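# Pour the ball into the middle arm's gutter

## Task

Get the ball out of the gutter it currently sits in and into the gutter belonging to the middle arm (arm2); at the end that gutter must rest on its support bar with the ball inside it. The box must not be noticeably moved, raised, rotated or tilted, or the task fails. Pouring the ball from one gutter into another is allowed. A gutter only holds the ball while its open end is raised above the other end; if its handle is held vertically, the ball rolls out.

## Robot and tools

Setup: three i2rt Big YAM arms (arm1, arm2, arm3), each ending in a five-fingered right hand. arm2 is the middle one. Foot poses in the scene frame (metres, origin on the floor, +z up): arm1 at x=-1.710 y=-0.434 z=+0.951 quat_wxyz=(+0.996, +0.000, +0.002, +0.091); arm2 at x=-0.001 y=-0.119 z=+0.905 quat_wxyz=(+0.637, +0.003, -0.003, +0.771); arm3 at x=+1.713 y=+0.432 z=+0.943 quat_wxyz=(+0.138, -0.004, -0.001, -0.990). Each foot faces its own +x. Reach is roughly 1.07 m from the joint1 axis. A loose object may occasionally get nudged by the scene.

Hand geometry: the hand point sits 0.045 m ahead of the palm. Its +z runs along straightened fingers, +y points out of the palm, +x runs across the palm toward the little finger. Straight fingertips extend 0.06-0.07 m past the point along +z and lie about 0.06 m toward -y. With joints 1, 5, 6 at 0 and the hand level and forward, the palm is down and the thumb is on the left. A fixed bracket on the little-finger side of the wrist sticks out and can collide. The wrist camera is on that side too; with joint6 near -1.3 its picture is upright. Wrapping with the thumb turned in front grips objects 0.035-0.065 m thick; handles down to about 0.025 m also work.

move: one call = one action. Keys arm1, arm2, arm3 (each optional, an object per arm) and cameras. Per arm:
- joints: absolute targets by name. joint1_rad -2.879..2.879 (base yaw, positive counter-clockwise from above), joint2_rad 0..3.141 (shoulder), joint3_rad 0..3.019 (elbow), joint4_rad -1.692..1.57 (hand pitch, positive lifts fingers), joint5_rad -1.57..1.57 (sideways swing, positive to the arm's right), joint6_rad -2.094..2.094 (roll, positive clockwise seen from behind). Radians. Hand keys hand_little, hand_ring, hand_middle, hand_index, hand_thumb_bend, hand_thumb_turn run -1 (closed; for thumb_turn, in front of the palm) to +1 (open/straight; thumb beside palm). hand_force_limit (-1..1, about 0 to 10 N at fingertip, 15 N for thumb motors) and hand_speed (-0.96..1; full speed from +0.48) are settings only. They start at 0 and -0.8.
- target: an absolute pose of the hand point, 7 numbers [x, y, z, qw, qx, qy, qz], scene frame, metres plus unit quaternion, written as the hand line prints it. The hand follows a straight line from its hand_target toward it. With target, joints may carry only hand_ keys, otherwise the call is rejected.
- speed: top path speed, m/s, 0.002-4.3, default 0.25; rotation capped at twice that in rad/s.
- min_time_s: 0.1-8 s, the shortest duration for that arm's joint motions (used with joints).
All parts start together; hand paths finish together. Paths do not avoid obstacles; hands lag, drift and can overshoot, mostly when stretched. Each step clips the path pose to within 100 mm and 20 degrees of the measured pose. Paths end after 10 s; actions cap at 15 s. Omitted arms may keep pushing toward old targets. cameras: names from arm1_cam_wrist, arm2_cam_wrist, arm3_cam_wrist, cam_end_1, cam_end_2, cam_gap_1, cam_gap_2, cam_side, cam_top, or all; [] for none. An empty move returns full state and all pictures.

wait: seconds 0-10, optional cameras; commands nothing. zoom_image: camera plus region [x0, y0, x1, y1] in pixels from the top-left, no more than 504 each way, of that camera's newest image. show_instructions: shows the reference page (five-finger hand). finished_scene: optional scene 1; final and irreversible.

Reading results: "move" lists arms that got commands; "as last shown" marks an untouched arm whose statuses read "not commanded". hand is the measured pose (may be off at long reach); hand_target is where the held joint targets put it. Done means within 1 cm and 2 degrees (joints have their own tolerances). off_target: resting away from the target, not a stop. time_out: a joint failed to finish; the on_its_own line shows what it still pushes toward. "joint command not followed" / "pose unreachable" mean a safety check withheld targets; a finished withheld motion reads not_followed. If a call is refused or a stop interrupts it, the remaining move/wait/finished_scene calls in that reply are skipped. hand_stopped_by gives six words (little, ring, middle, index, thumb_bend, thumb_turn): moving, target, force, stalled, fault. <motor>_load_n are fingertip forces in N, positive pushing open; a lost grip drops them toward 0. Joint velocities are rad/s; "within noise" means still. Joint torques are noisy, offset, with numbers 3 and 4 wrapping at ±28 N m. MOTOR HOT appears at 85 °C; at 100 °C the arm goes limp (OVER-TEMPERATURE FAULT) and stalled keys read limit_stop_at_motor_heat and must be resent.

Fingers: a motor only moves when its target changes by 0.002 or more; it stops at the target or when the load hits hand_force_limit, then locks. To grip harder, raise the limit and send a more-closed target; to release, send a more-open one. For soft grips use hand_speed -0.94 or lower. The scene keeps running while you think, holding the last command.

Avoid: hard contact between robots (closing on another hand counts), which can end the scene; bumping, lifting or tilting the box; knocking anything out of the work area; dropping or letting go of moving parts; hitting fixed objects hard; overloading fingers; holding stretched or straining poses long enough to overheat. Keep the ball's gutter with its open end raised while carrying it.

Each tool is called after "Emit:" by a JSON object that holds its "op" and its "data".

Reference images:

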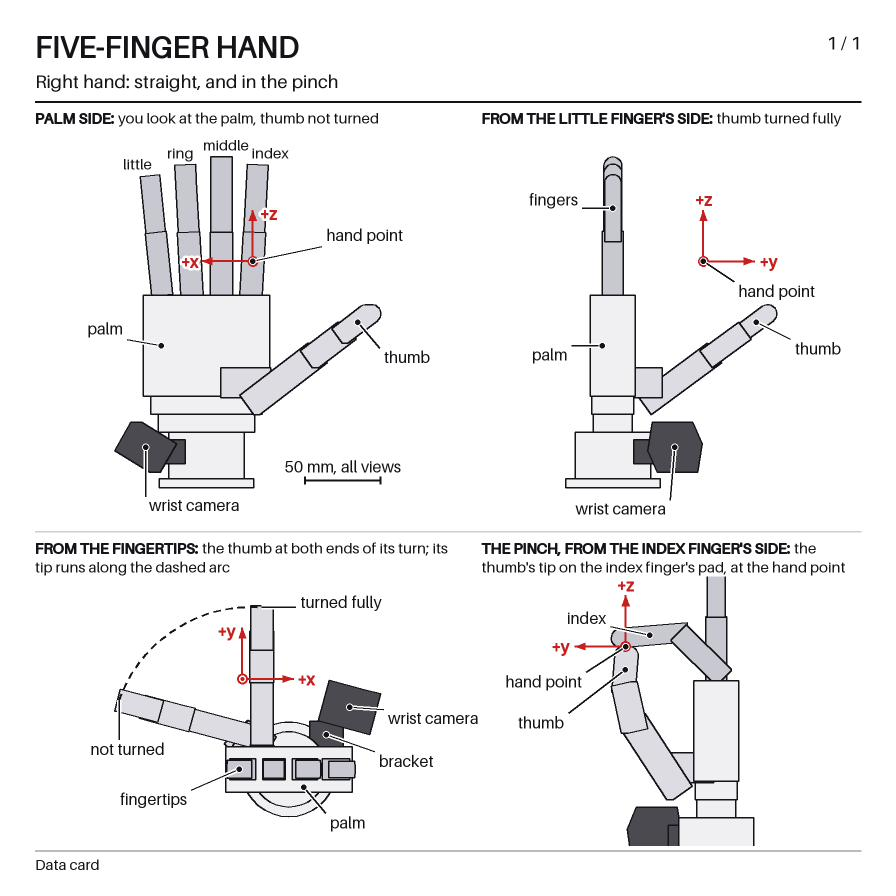

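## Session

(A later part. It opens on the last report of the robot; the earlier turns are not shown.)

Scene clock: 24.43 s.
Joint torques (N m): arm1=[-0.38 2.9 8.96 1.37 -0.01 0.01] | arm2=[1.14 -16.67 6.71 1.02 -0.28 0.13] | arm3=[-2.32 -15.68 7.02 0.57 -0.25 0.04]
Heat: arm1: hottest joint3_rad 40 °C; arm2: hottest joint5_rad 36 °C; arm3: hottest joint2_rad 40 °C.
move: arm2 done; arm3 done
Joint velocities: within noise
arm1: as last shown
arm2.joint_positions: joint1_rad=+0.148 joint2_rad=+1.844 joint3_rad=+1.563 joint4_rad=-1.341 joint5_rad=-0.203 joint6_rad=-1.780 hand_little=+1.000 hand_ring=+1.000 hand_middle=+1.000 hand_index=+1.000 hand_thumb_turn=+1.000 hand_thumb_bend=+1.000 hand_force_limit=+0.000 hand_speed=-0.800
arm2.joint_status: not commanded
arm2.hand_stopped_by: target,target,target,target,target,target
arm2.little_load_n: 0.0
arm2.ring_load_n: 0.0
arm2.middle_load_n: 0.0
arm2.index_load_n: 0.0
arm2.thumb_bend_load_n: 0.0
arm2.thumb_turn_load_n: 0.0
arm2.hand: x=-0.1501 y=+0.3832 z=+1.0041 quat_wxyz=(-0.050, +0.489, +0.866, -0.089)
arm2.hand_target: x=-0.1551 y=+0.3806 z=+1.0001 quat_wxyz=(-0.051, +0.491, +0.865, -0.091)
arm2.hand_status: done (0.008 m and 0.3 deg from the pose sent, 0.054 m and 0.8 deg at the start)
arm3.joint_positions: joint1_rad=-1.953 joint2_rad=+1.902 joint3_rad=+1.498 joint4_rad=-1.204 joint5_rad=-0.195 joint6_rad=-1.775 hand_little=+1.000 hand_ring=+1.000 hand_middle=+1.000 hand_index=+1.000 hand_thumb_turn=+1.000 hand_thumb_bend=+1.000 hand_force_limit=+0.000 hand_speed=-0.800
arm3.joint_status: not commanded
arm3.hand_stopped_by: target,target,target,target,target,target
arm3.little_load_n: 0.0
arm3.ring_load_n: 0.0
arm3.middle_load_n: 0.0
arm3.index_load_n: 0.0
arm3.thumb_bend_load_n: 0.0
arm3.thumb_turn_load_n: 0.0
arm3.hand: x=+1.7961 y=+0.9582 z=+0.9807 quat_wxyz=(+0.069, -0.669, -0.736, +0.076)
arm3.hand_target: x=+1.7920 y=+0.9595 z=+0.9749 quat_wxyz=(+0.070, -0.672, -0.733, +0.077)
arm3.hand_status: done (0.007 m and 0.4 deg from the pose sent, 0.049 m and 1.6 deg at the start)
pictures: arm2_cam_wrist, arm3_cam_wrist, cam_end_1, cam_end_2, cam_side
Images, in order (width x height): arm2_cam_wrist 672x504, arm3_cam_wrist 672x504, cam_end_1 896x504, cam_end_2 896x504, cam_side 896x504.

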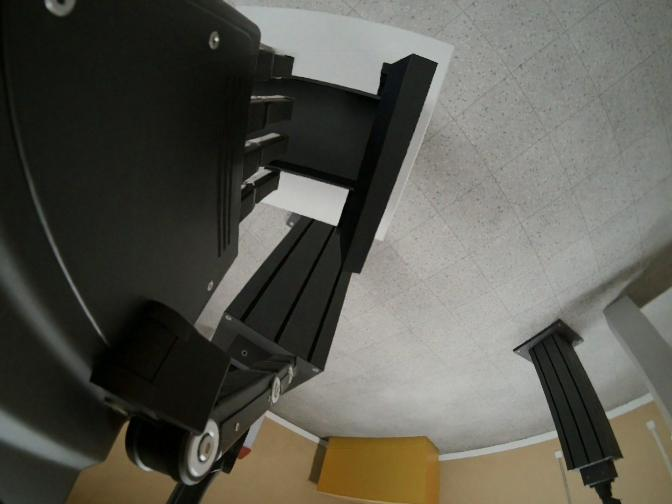

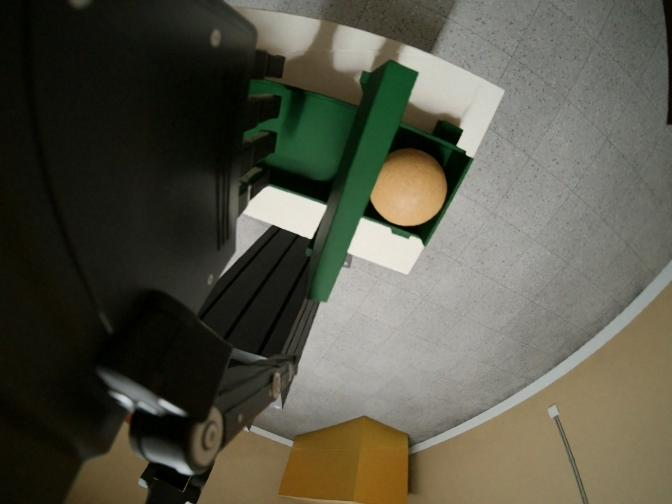

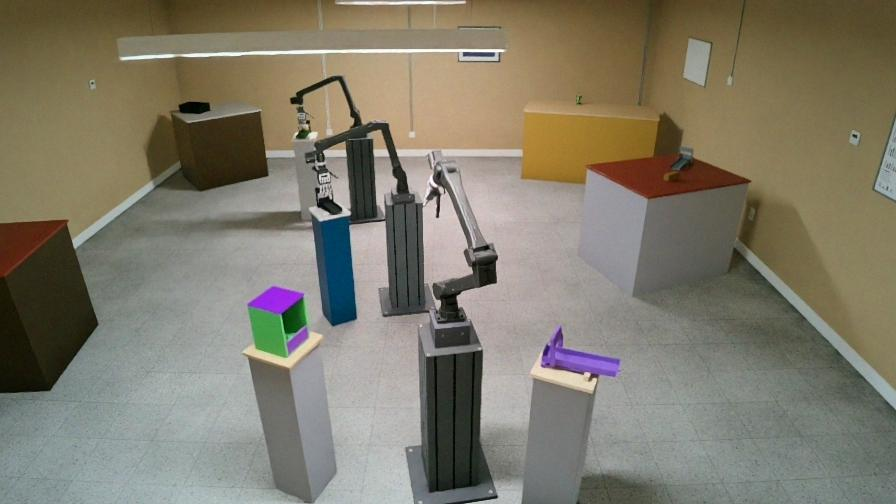

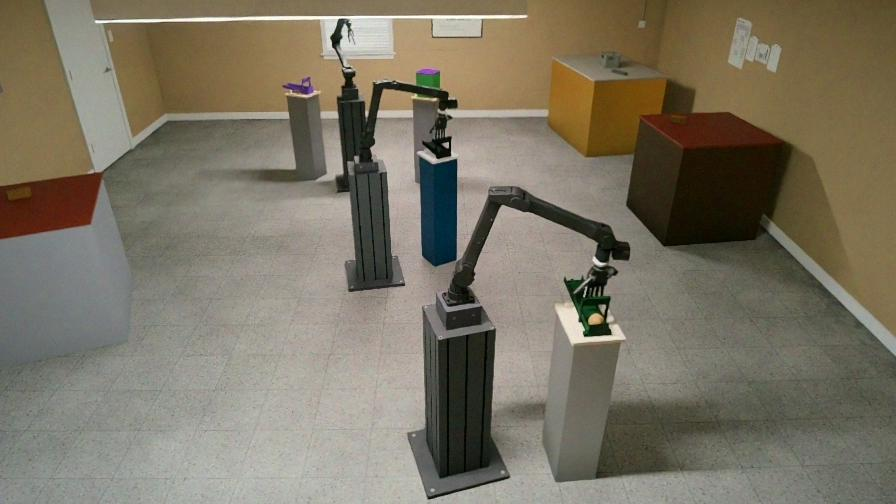

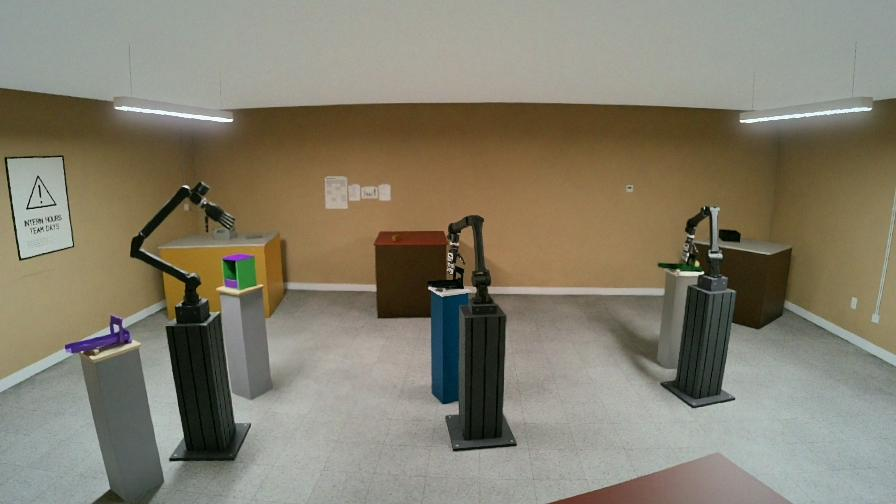

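Emit:
{"op": "move", "data": {"arm2": {"target": [-0.164, 0.376, 0.957, -0.0515, 0.4897, 0.8655, -0.0909], "speed": 0.05}, "arm3": {"target": [1.789, 0.956, 0.951, -0.0706, 0.6718, 0.7332, -0.077], "speed": 0.05}, "cameras": ["arm2_cam_wrist", "arm3_cam_wrist", "cam_side", "cam_end_2", "cam_end_1"]}}

Emit:
{"op": "zoom_image", "data": {"camera": "arm3_cam_wrist", "region": [200, 20, 500, 320]}}

Emit:
{"op": "zoom_image", "data": {"camera": "arm2_cam_wrist", "region": [200, 20, 500, 320]}}

Emit:
{"op": "zoom_image", "data": {"camera": "cam_side", "region": [410, 200, 510, 300]}}

Emit:
{"op": "zoom_image", "data": {"camera": "cam_side", "region": [640, 200, 740, 290]}}

Emit:
{"op": "zoom_image", "data": {"camera": "cam_end_2", "region": [540, 230, 660, 350]}}

Emit:
{"op": "zoom_image", "data": {"camera": "cam_end_1", "region": [280, 120, 370, 230]}}

Scene clock: 29.40 s.
Joint torques (N m): arm1=[-0.26 2.96 9.07 1.43 -0.01 0.02] | arm2=[1.14 -15.21 6.61 1.09 -0.29 0.14] | arm3=[-2.2 -14.8 6.8 0.47 -0.24 0.05]
Heat: arm1: hottest joint3_rad 40 °C; arm2: hottest joint5_rad 36 °C; arm3: hottest joint2_rad 40 °C.
move: arm2 off_target; arm3 done
Joint velocities: within noise
arm1: as last shown
arm1.thumb_bend_load_n: -0.5
arm2.joint_positions: joint1_rad=+0.165 joint2_rad=+1.854 joint3_rad=+1.489 joint4_rad=-1.233 joint5_rad=-0.204 joint6_rad=-1.764 hand_little=+1.000 hand_ring=+1.000 hand_middle=+1.000 hand_index=+1.000 hand_thumb_turn=+1.000 hand_thumb_bend=+1.000 hand_force_limit=+0.000 hand_speed=-0.800
arm2.joint_status: not commanded
arm2.hand_stopped_by: target,target,target,target,target,target
arm2.little_load_n: 0.0
arm2.ring_load_n: 0.0
arm2.middle_load_n: 0.0
arm2.index_load_n: 0.0
arm2.thumb_bend_load_n: 0.0
arm2.thumb_turn_load_n: 0.0
arm2.hand: x=-0.1586 y=+0.3798 z=+0.9711 quat_wxyz=(-0.058, +0.488, +0.867, -0.083)
arm2.hand_target: x=-0.1633 y=+0.3756 z=+0.9578 quat_wxyz=(-0.052, +0.490, +0.865, -0.090)
arm2.hand_status: off_target (0.016 m and 1.2 deg from the pose sent, 0.050 m and 0.3 deg at the start)
arm3.joint_positions: joint1_rad=-1.950 joint2_rad=+1.916 joint3_rad=+1.456 joint4_rad=-1.144 joint5_rad=-0.195 joint6_rad=-1.771 hand_little=+1.000 hand_ring=+1.000 hand_middle=+1.000 hand_index=+1.000 hand_thumb_turn=+1.000 hand_thumb_bend=+1.000 hand_force_limit=+0.000 hand_speed=-0.800
arm3.joint_status: not commanded
arm3.hand_stopped_by: target,target,target,target,target,target
arm3.little_load_n: 0.0
arm3.ring_load_n: 0.0
arm3.middle_load_n: 0.0
arm3.index_load_n: 0.0
arm3.thumb_bend_load_n: 0.0
arm3.thumb_turn_load_n: 0.0
arm3.hand: x=+1.7939 y=+0.9553 z=+0.9588 quat_wxyz=(+0.071, -0.670, -0.735, +0.075)
arm3.hand_target: x=+1.7891 y=+0.9555 z=+0.9513 quat_wxyz=(+0.070, -0.672, -0.733, +0.077)
arm3.hand_status: done (0.009 m and 0.4 deg from the pose sent, 0.031 m and 0.4 deg at the start)
pictures: arm2_cam_wrist, arm3_cam_wrist, cam_end_1, cam_end_2, cam_side
Images, in order (width x height): arm2_cam_wrist 672x504, arm3_cam_wrist 672x504, cam_end_1 896x504, cam_end_2 896x504, cam_side 896x504.

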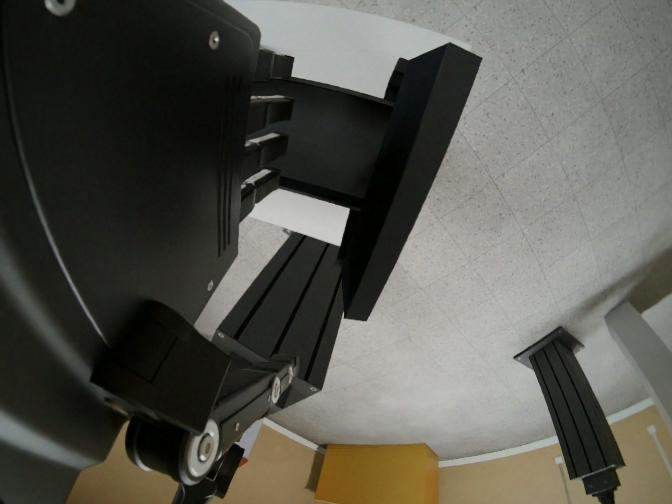

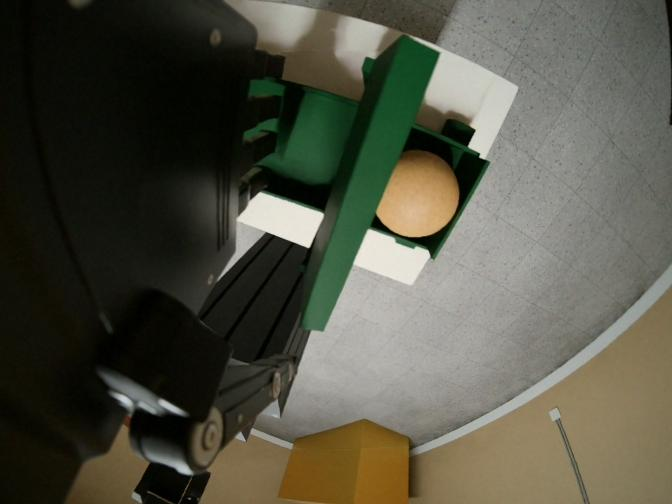

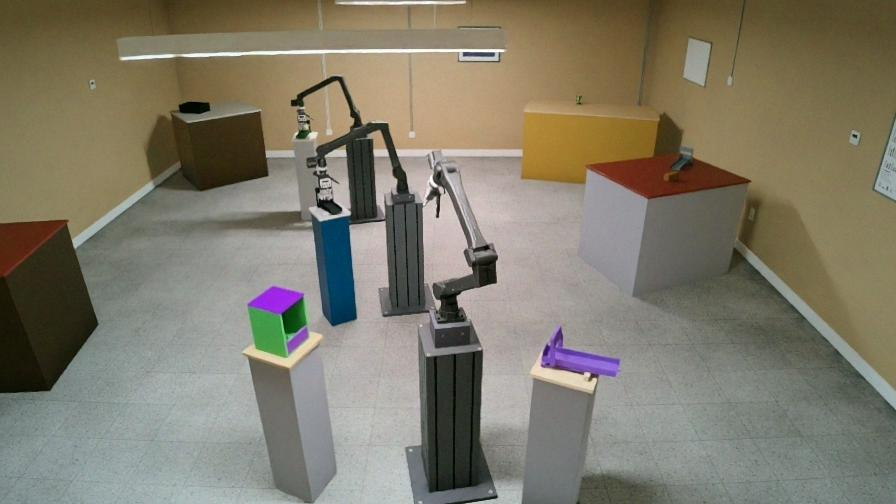

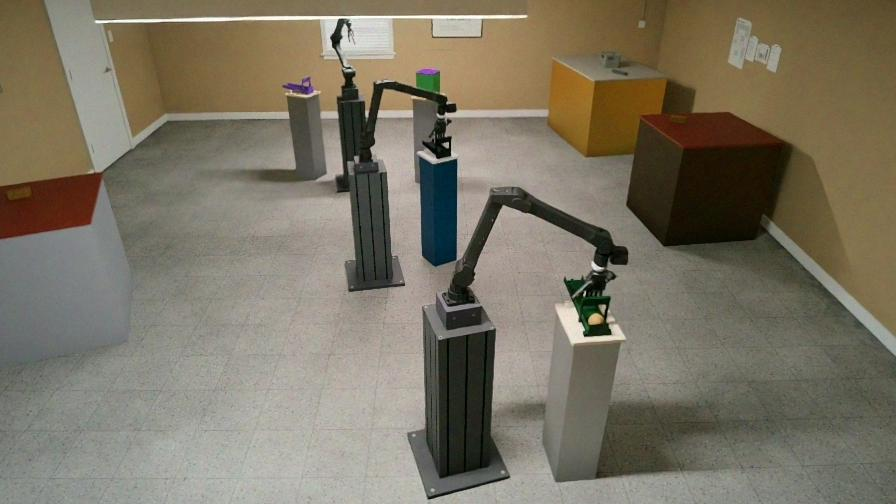

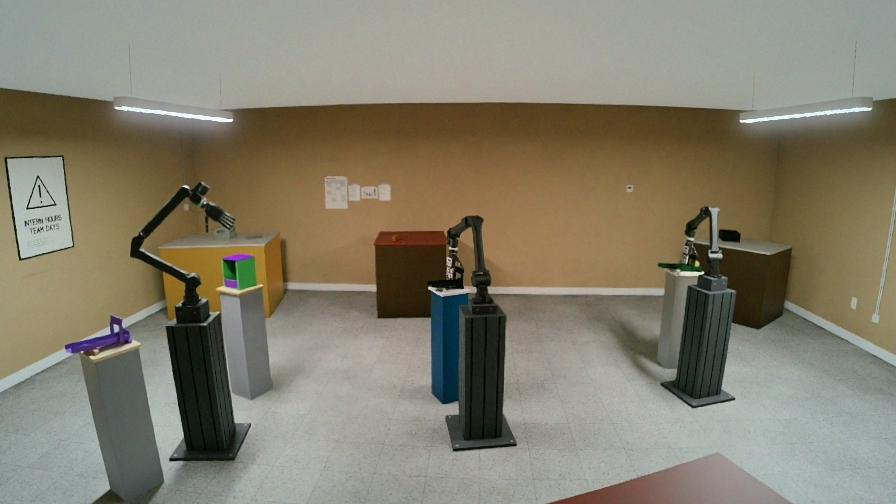

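Scaled by 1.680 from the camera's image (finer frame: 960x720).

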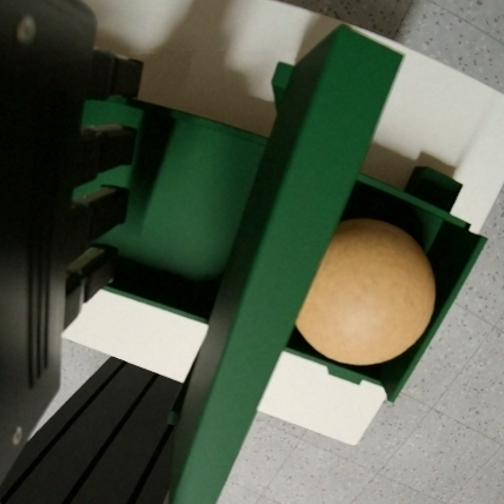

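Scaled by 1.680 from the camera's image (finer frame: 960x720).

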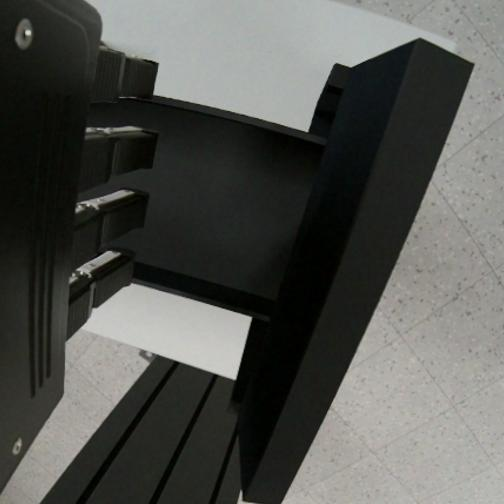

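Scaled by 5.040 from the camera's image (finer frame: 1280x720).

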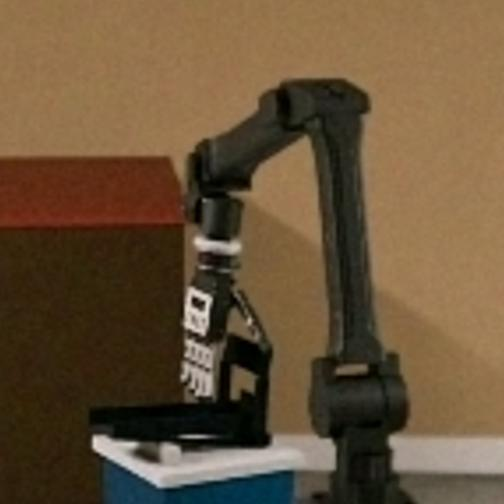

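Scaled by 5.040 from the camera's image (finer frame: 1280x720).

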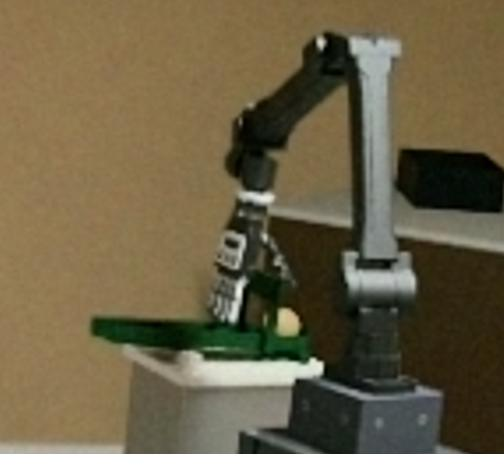

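Scaled by 4.200 from the camera's image (finer frame: 1280x720).

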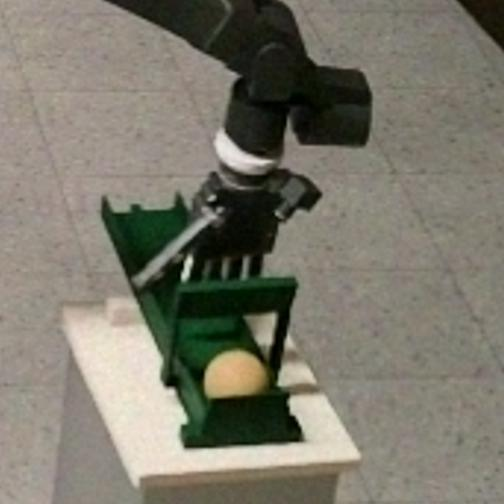

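Scaled by 4.582 from the camera's image (finer frame: 1280x720).

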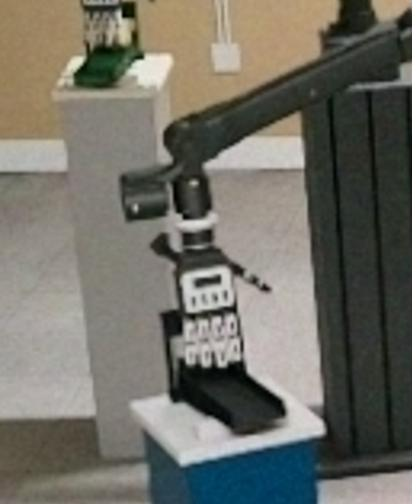

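Emit:
{"op": "move", "data": {"arm2": {"target": [-0.140, 0.378, 0.948, -0.0515, 0.4897, 0.8655, -0.0909], "speed": 0.03}, "arm3": {"target": [1.8095, 0.954, 0.945, -0.0706, 0.6718, 0.7332, -0.077], "speed": 0.03}, "cameras": ["arm2_cam_wrist", "arm3_cam_wrist", "cam_side", "cam_end_2", "cam_end_1"]}}

Emit:
{"op": "zoom_image", "data": {"camera": "arm3_cam_wrist", "region": [200, 20, 500, 320]}}

Emit:
{"op": "zoom_image", "data": {"camera": "arm2_cam_wrist", "region": [200, 20, 500, 320]}}

Emit:
{"op": "zoom_image", "data": {"camera": "cam_side", "region": [430, 240, 480, 290]}}

Emit:
{"op": "zoom_image", "data": {"camera": "cam_side", "region": [660, 230, 710, 280]}}

Emit:
{"op": "zoom_image", "data": {"camera": "cam_end_2", "region": [540, 230, 660, 350]}}

Emit:
{"op": "zoom_image", "data": {"camera": "cam_end_1", "region": [300, 160, 360, 220]}}

Scene clock: 31.87 s.
Joint torques (N m): arm1=[-0.21 2.73 9.09 1.37 -0.02 0.02] | arm2=[0.03 -15.38 6.42 1.06 -0.24 -0.12] | arm3=[-3.49 -15.15 6.72 0.62 -0.21 -0.18]
Heat: arm1: hottest joint3_rad 41 °C; arm2: hottest joint5_rad 36 °C; arm3: hottest joint2_rad 40 °C.
move: arm2 off_target; arm3 done
Joint velocities: within noise
arm1: as last shown
arm1.thumb_bend_load_n: 0.0
arm2.joint_positions: joint1_rad=+0.148 joint2_rad=+1.854 joint3_rad=+1.458 joint4_rad=-1.215 joint5_rad=-0.204 joint6_rad=-1.782 hand_little=+1.000 hand_ring=+1.000 hand_middle=+1.000 hand_index=+1.000 hand_thumb_turn=+1.000 hand_thumb_bend=+1.000 hand_force_limit=+0.000 hand_speed=-0.800
arm2.joint_status: not commanded
arm2.hand_stopped_by: target,target,target,target,target,target
arm2.little_load_n: 0.0
arm2.ring_load_n: -0.5
arm2.middle_load_n: 0.0
arm2.index_load_n: 0.0
arm2.thumb_bend_load_n: -0.5
arm2.thumb_turn_load_n: 0.0
arm2.hand: x=-0.1478 y=+0.3764 z=+0.9604 quat_wxyz=(-0.055, +0.488, +0.867, -0.086)
arm2.hand_target: x=-0.1440 y=+0.3763 z=+0.9483 quat_wxyz=(-0.051, +0.486, +0.867, -0.091)
arm2.hand_status: off_target (0.015 m and 0.7 deg from the pose sent, 0.030 m and 1.2 deg at the start)
arm3.joint_positions: joint1_rad=-1.976 joint2_rad=+1.924 joint3_rad=+1.456 joint4_rad=-1.139 joint5_rad=-0.195 joint6_rad=-1.782 hand_little=+1.000 hand_ring=+1.000 hand_middle=+1.000 hand_index=+1.000 hand_thumb_turn=+1.000 hand_thumb_bend=+1.000 hand_force_limit=+0.000 hand_speed=-0.800
arm3.joint_status: not commanded
arm3.hand_stopped_by: target,target,target,target,target,target
arm3.little_load_n: 0.0
arm3.ring_load_n: 0.0
arm3.middle_load_n: 0.0
arm3.index_load_n: 0.0
arm3.thumb_bend_load_n: 0.0
arm3.thumb_turn_load_n: 0.0
arm3.hand: x=+1.8078 y=+0.9542 z=+0.9546 quat_wxyz=(+0.071, -0.675, -0.730, +0.075)
arm3.hand_target: x=+1.8097 y=+0.9536 z=+0.9454 quat_wxyz=(+0.071, -0.672, -0.733, +0.077)
arm3.hand_status: done (0.010 m and 0.6 deg from the pose sent, 0.021 m and 0.4 deg at the start)
pictures: arm2_cam_wrist, arm3_cam_wrist, cam_end_1, cam_end_2, cam_side
Images, in order (width x height): arm2_cam_wrist 672x504, arm3_cam_wrist 672x504, cam_end_1 896x504, cam_end_2 896x504, cam_side 896x504.

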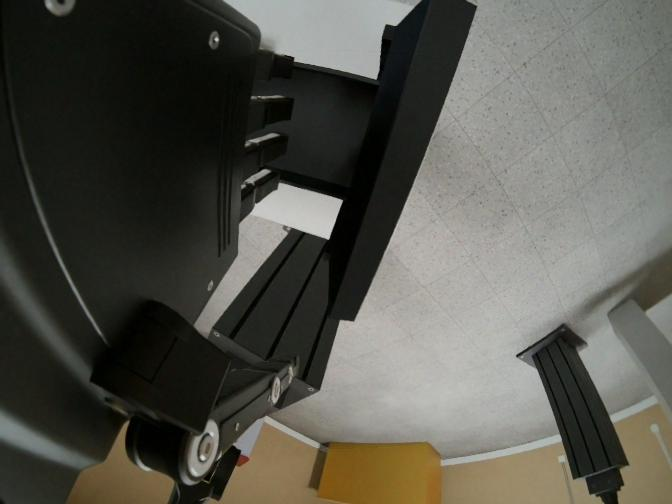

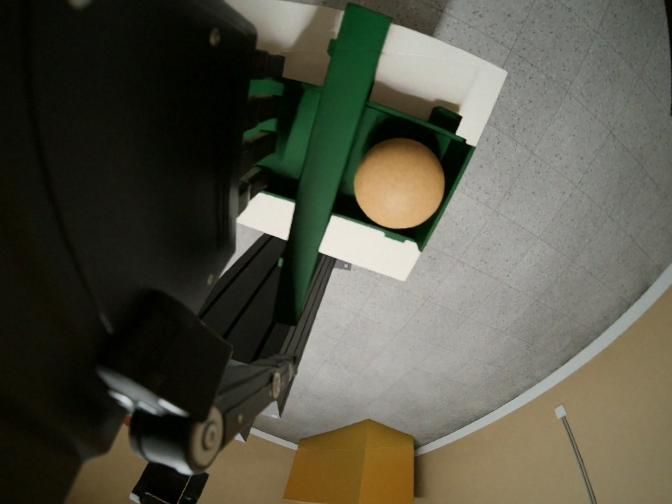

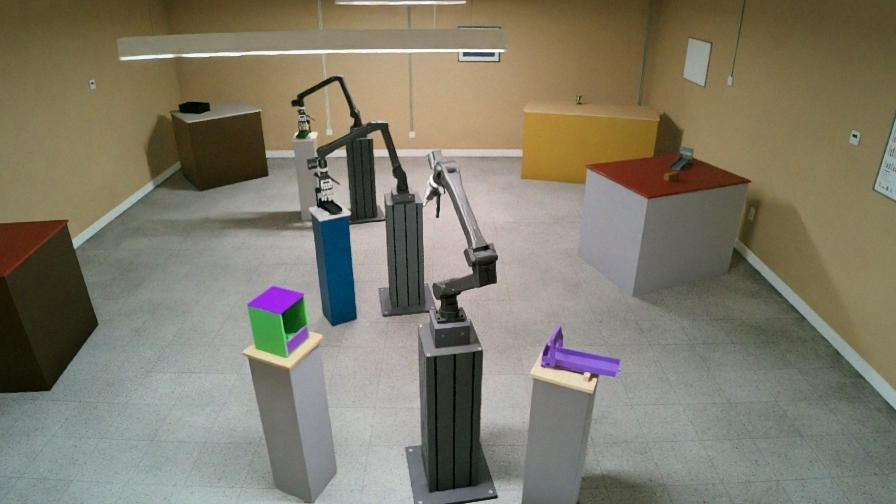

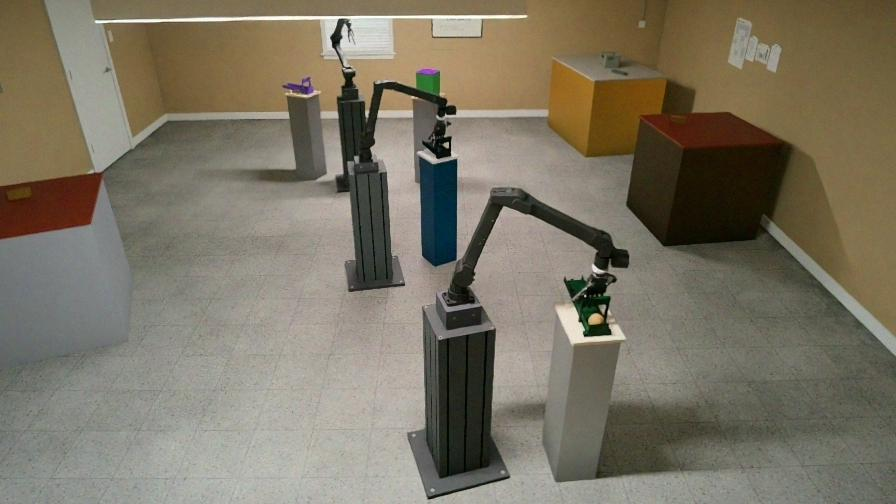

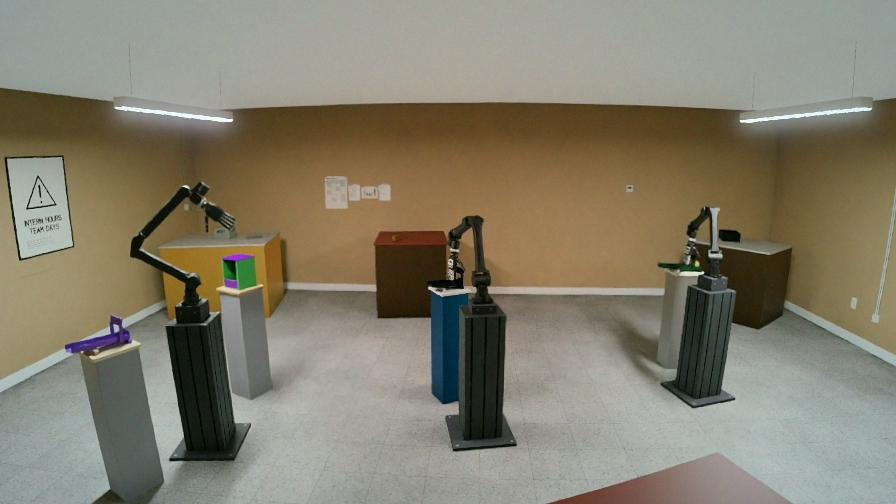

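Scaled by 1.680 from the camera's image (finer frame: 960x720).

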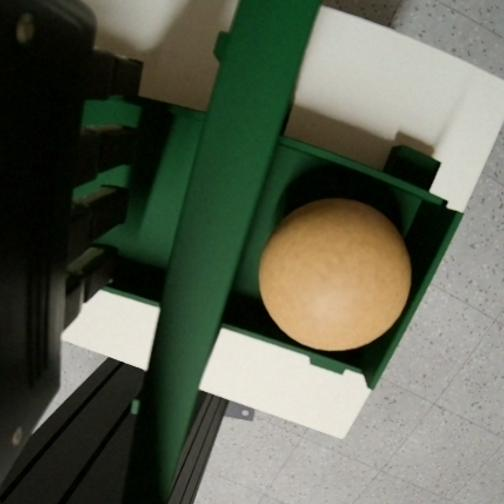

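Scaled by 1.680 from the camera's image (finer frame: 960x720).

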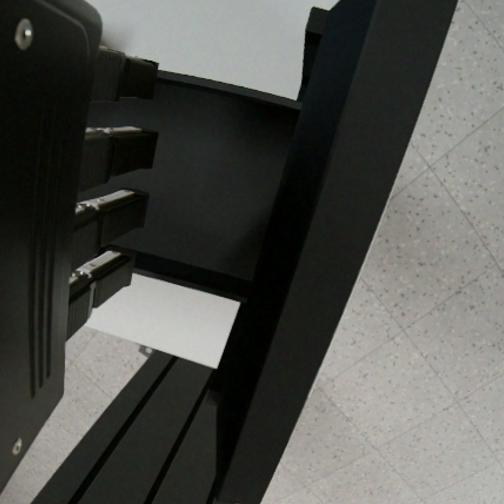

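Scaled by 10.080 from the camera's image (finer frame: 1280x720).

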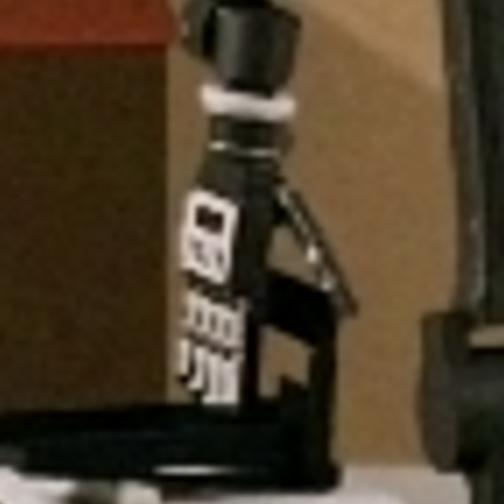

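Scaled by 10.080 from the camera's image (finer frame: 1280x720).

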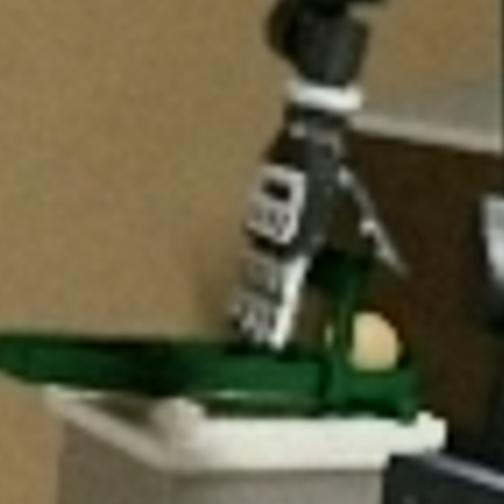

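Scaled by 4.200 from the camera's image (finer frame: 1280x720).

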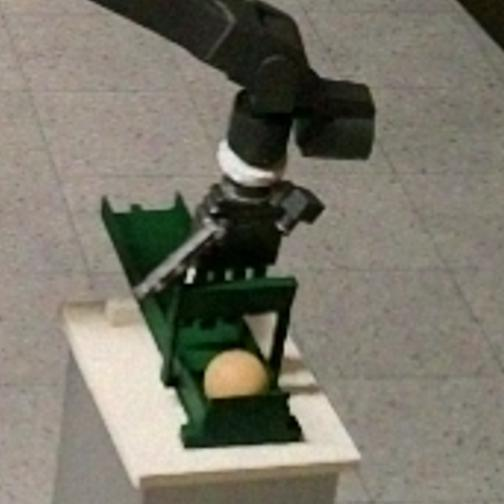

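Scaled by 8.400 from the camera's image (finer frame: 1280x720).

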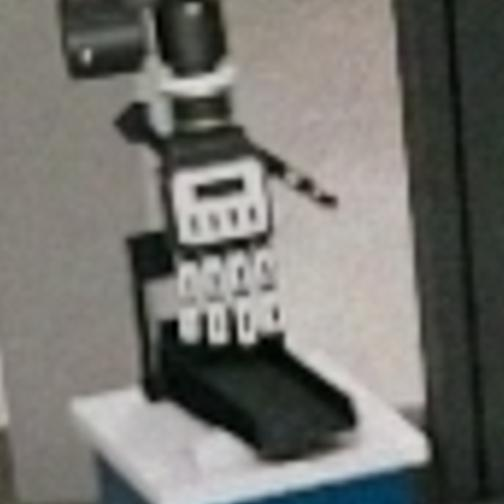

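Emit:
{"op": "zoom_image", "data": {"camera": "cam_end_2", "region": [570, 280, 620, 330]}}

Emit:
{"op": "zoom_image", "data": {"camera": "arm3_cam_wrist", "region": [230, 0, 400, 170]}}

Scaled by 10.080 from the camera's image (finer frame: 1280x720).

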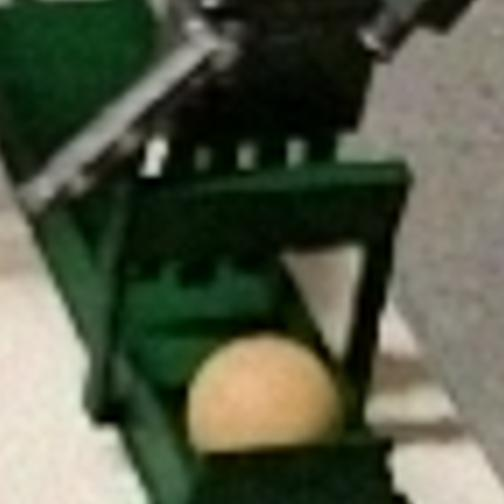

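Scaled by 2.965 from the camera's image (finer frame: 960x720).

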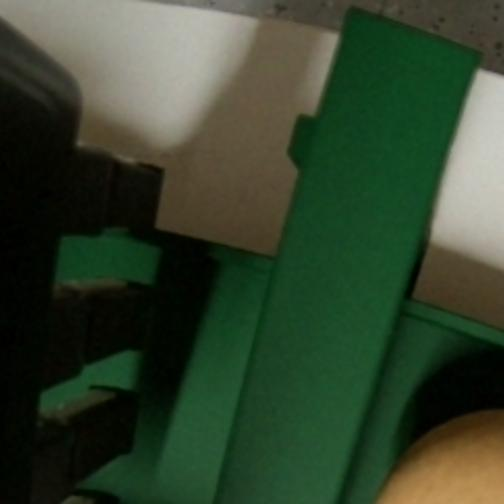

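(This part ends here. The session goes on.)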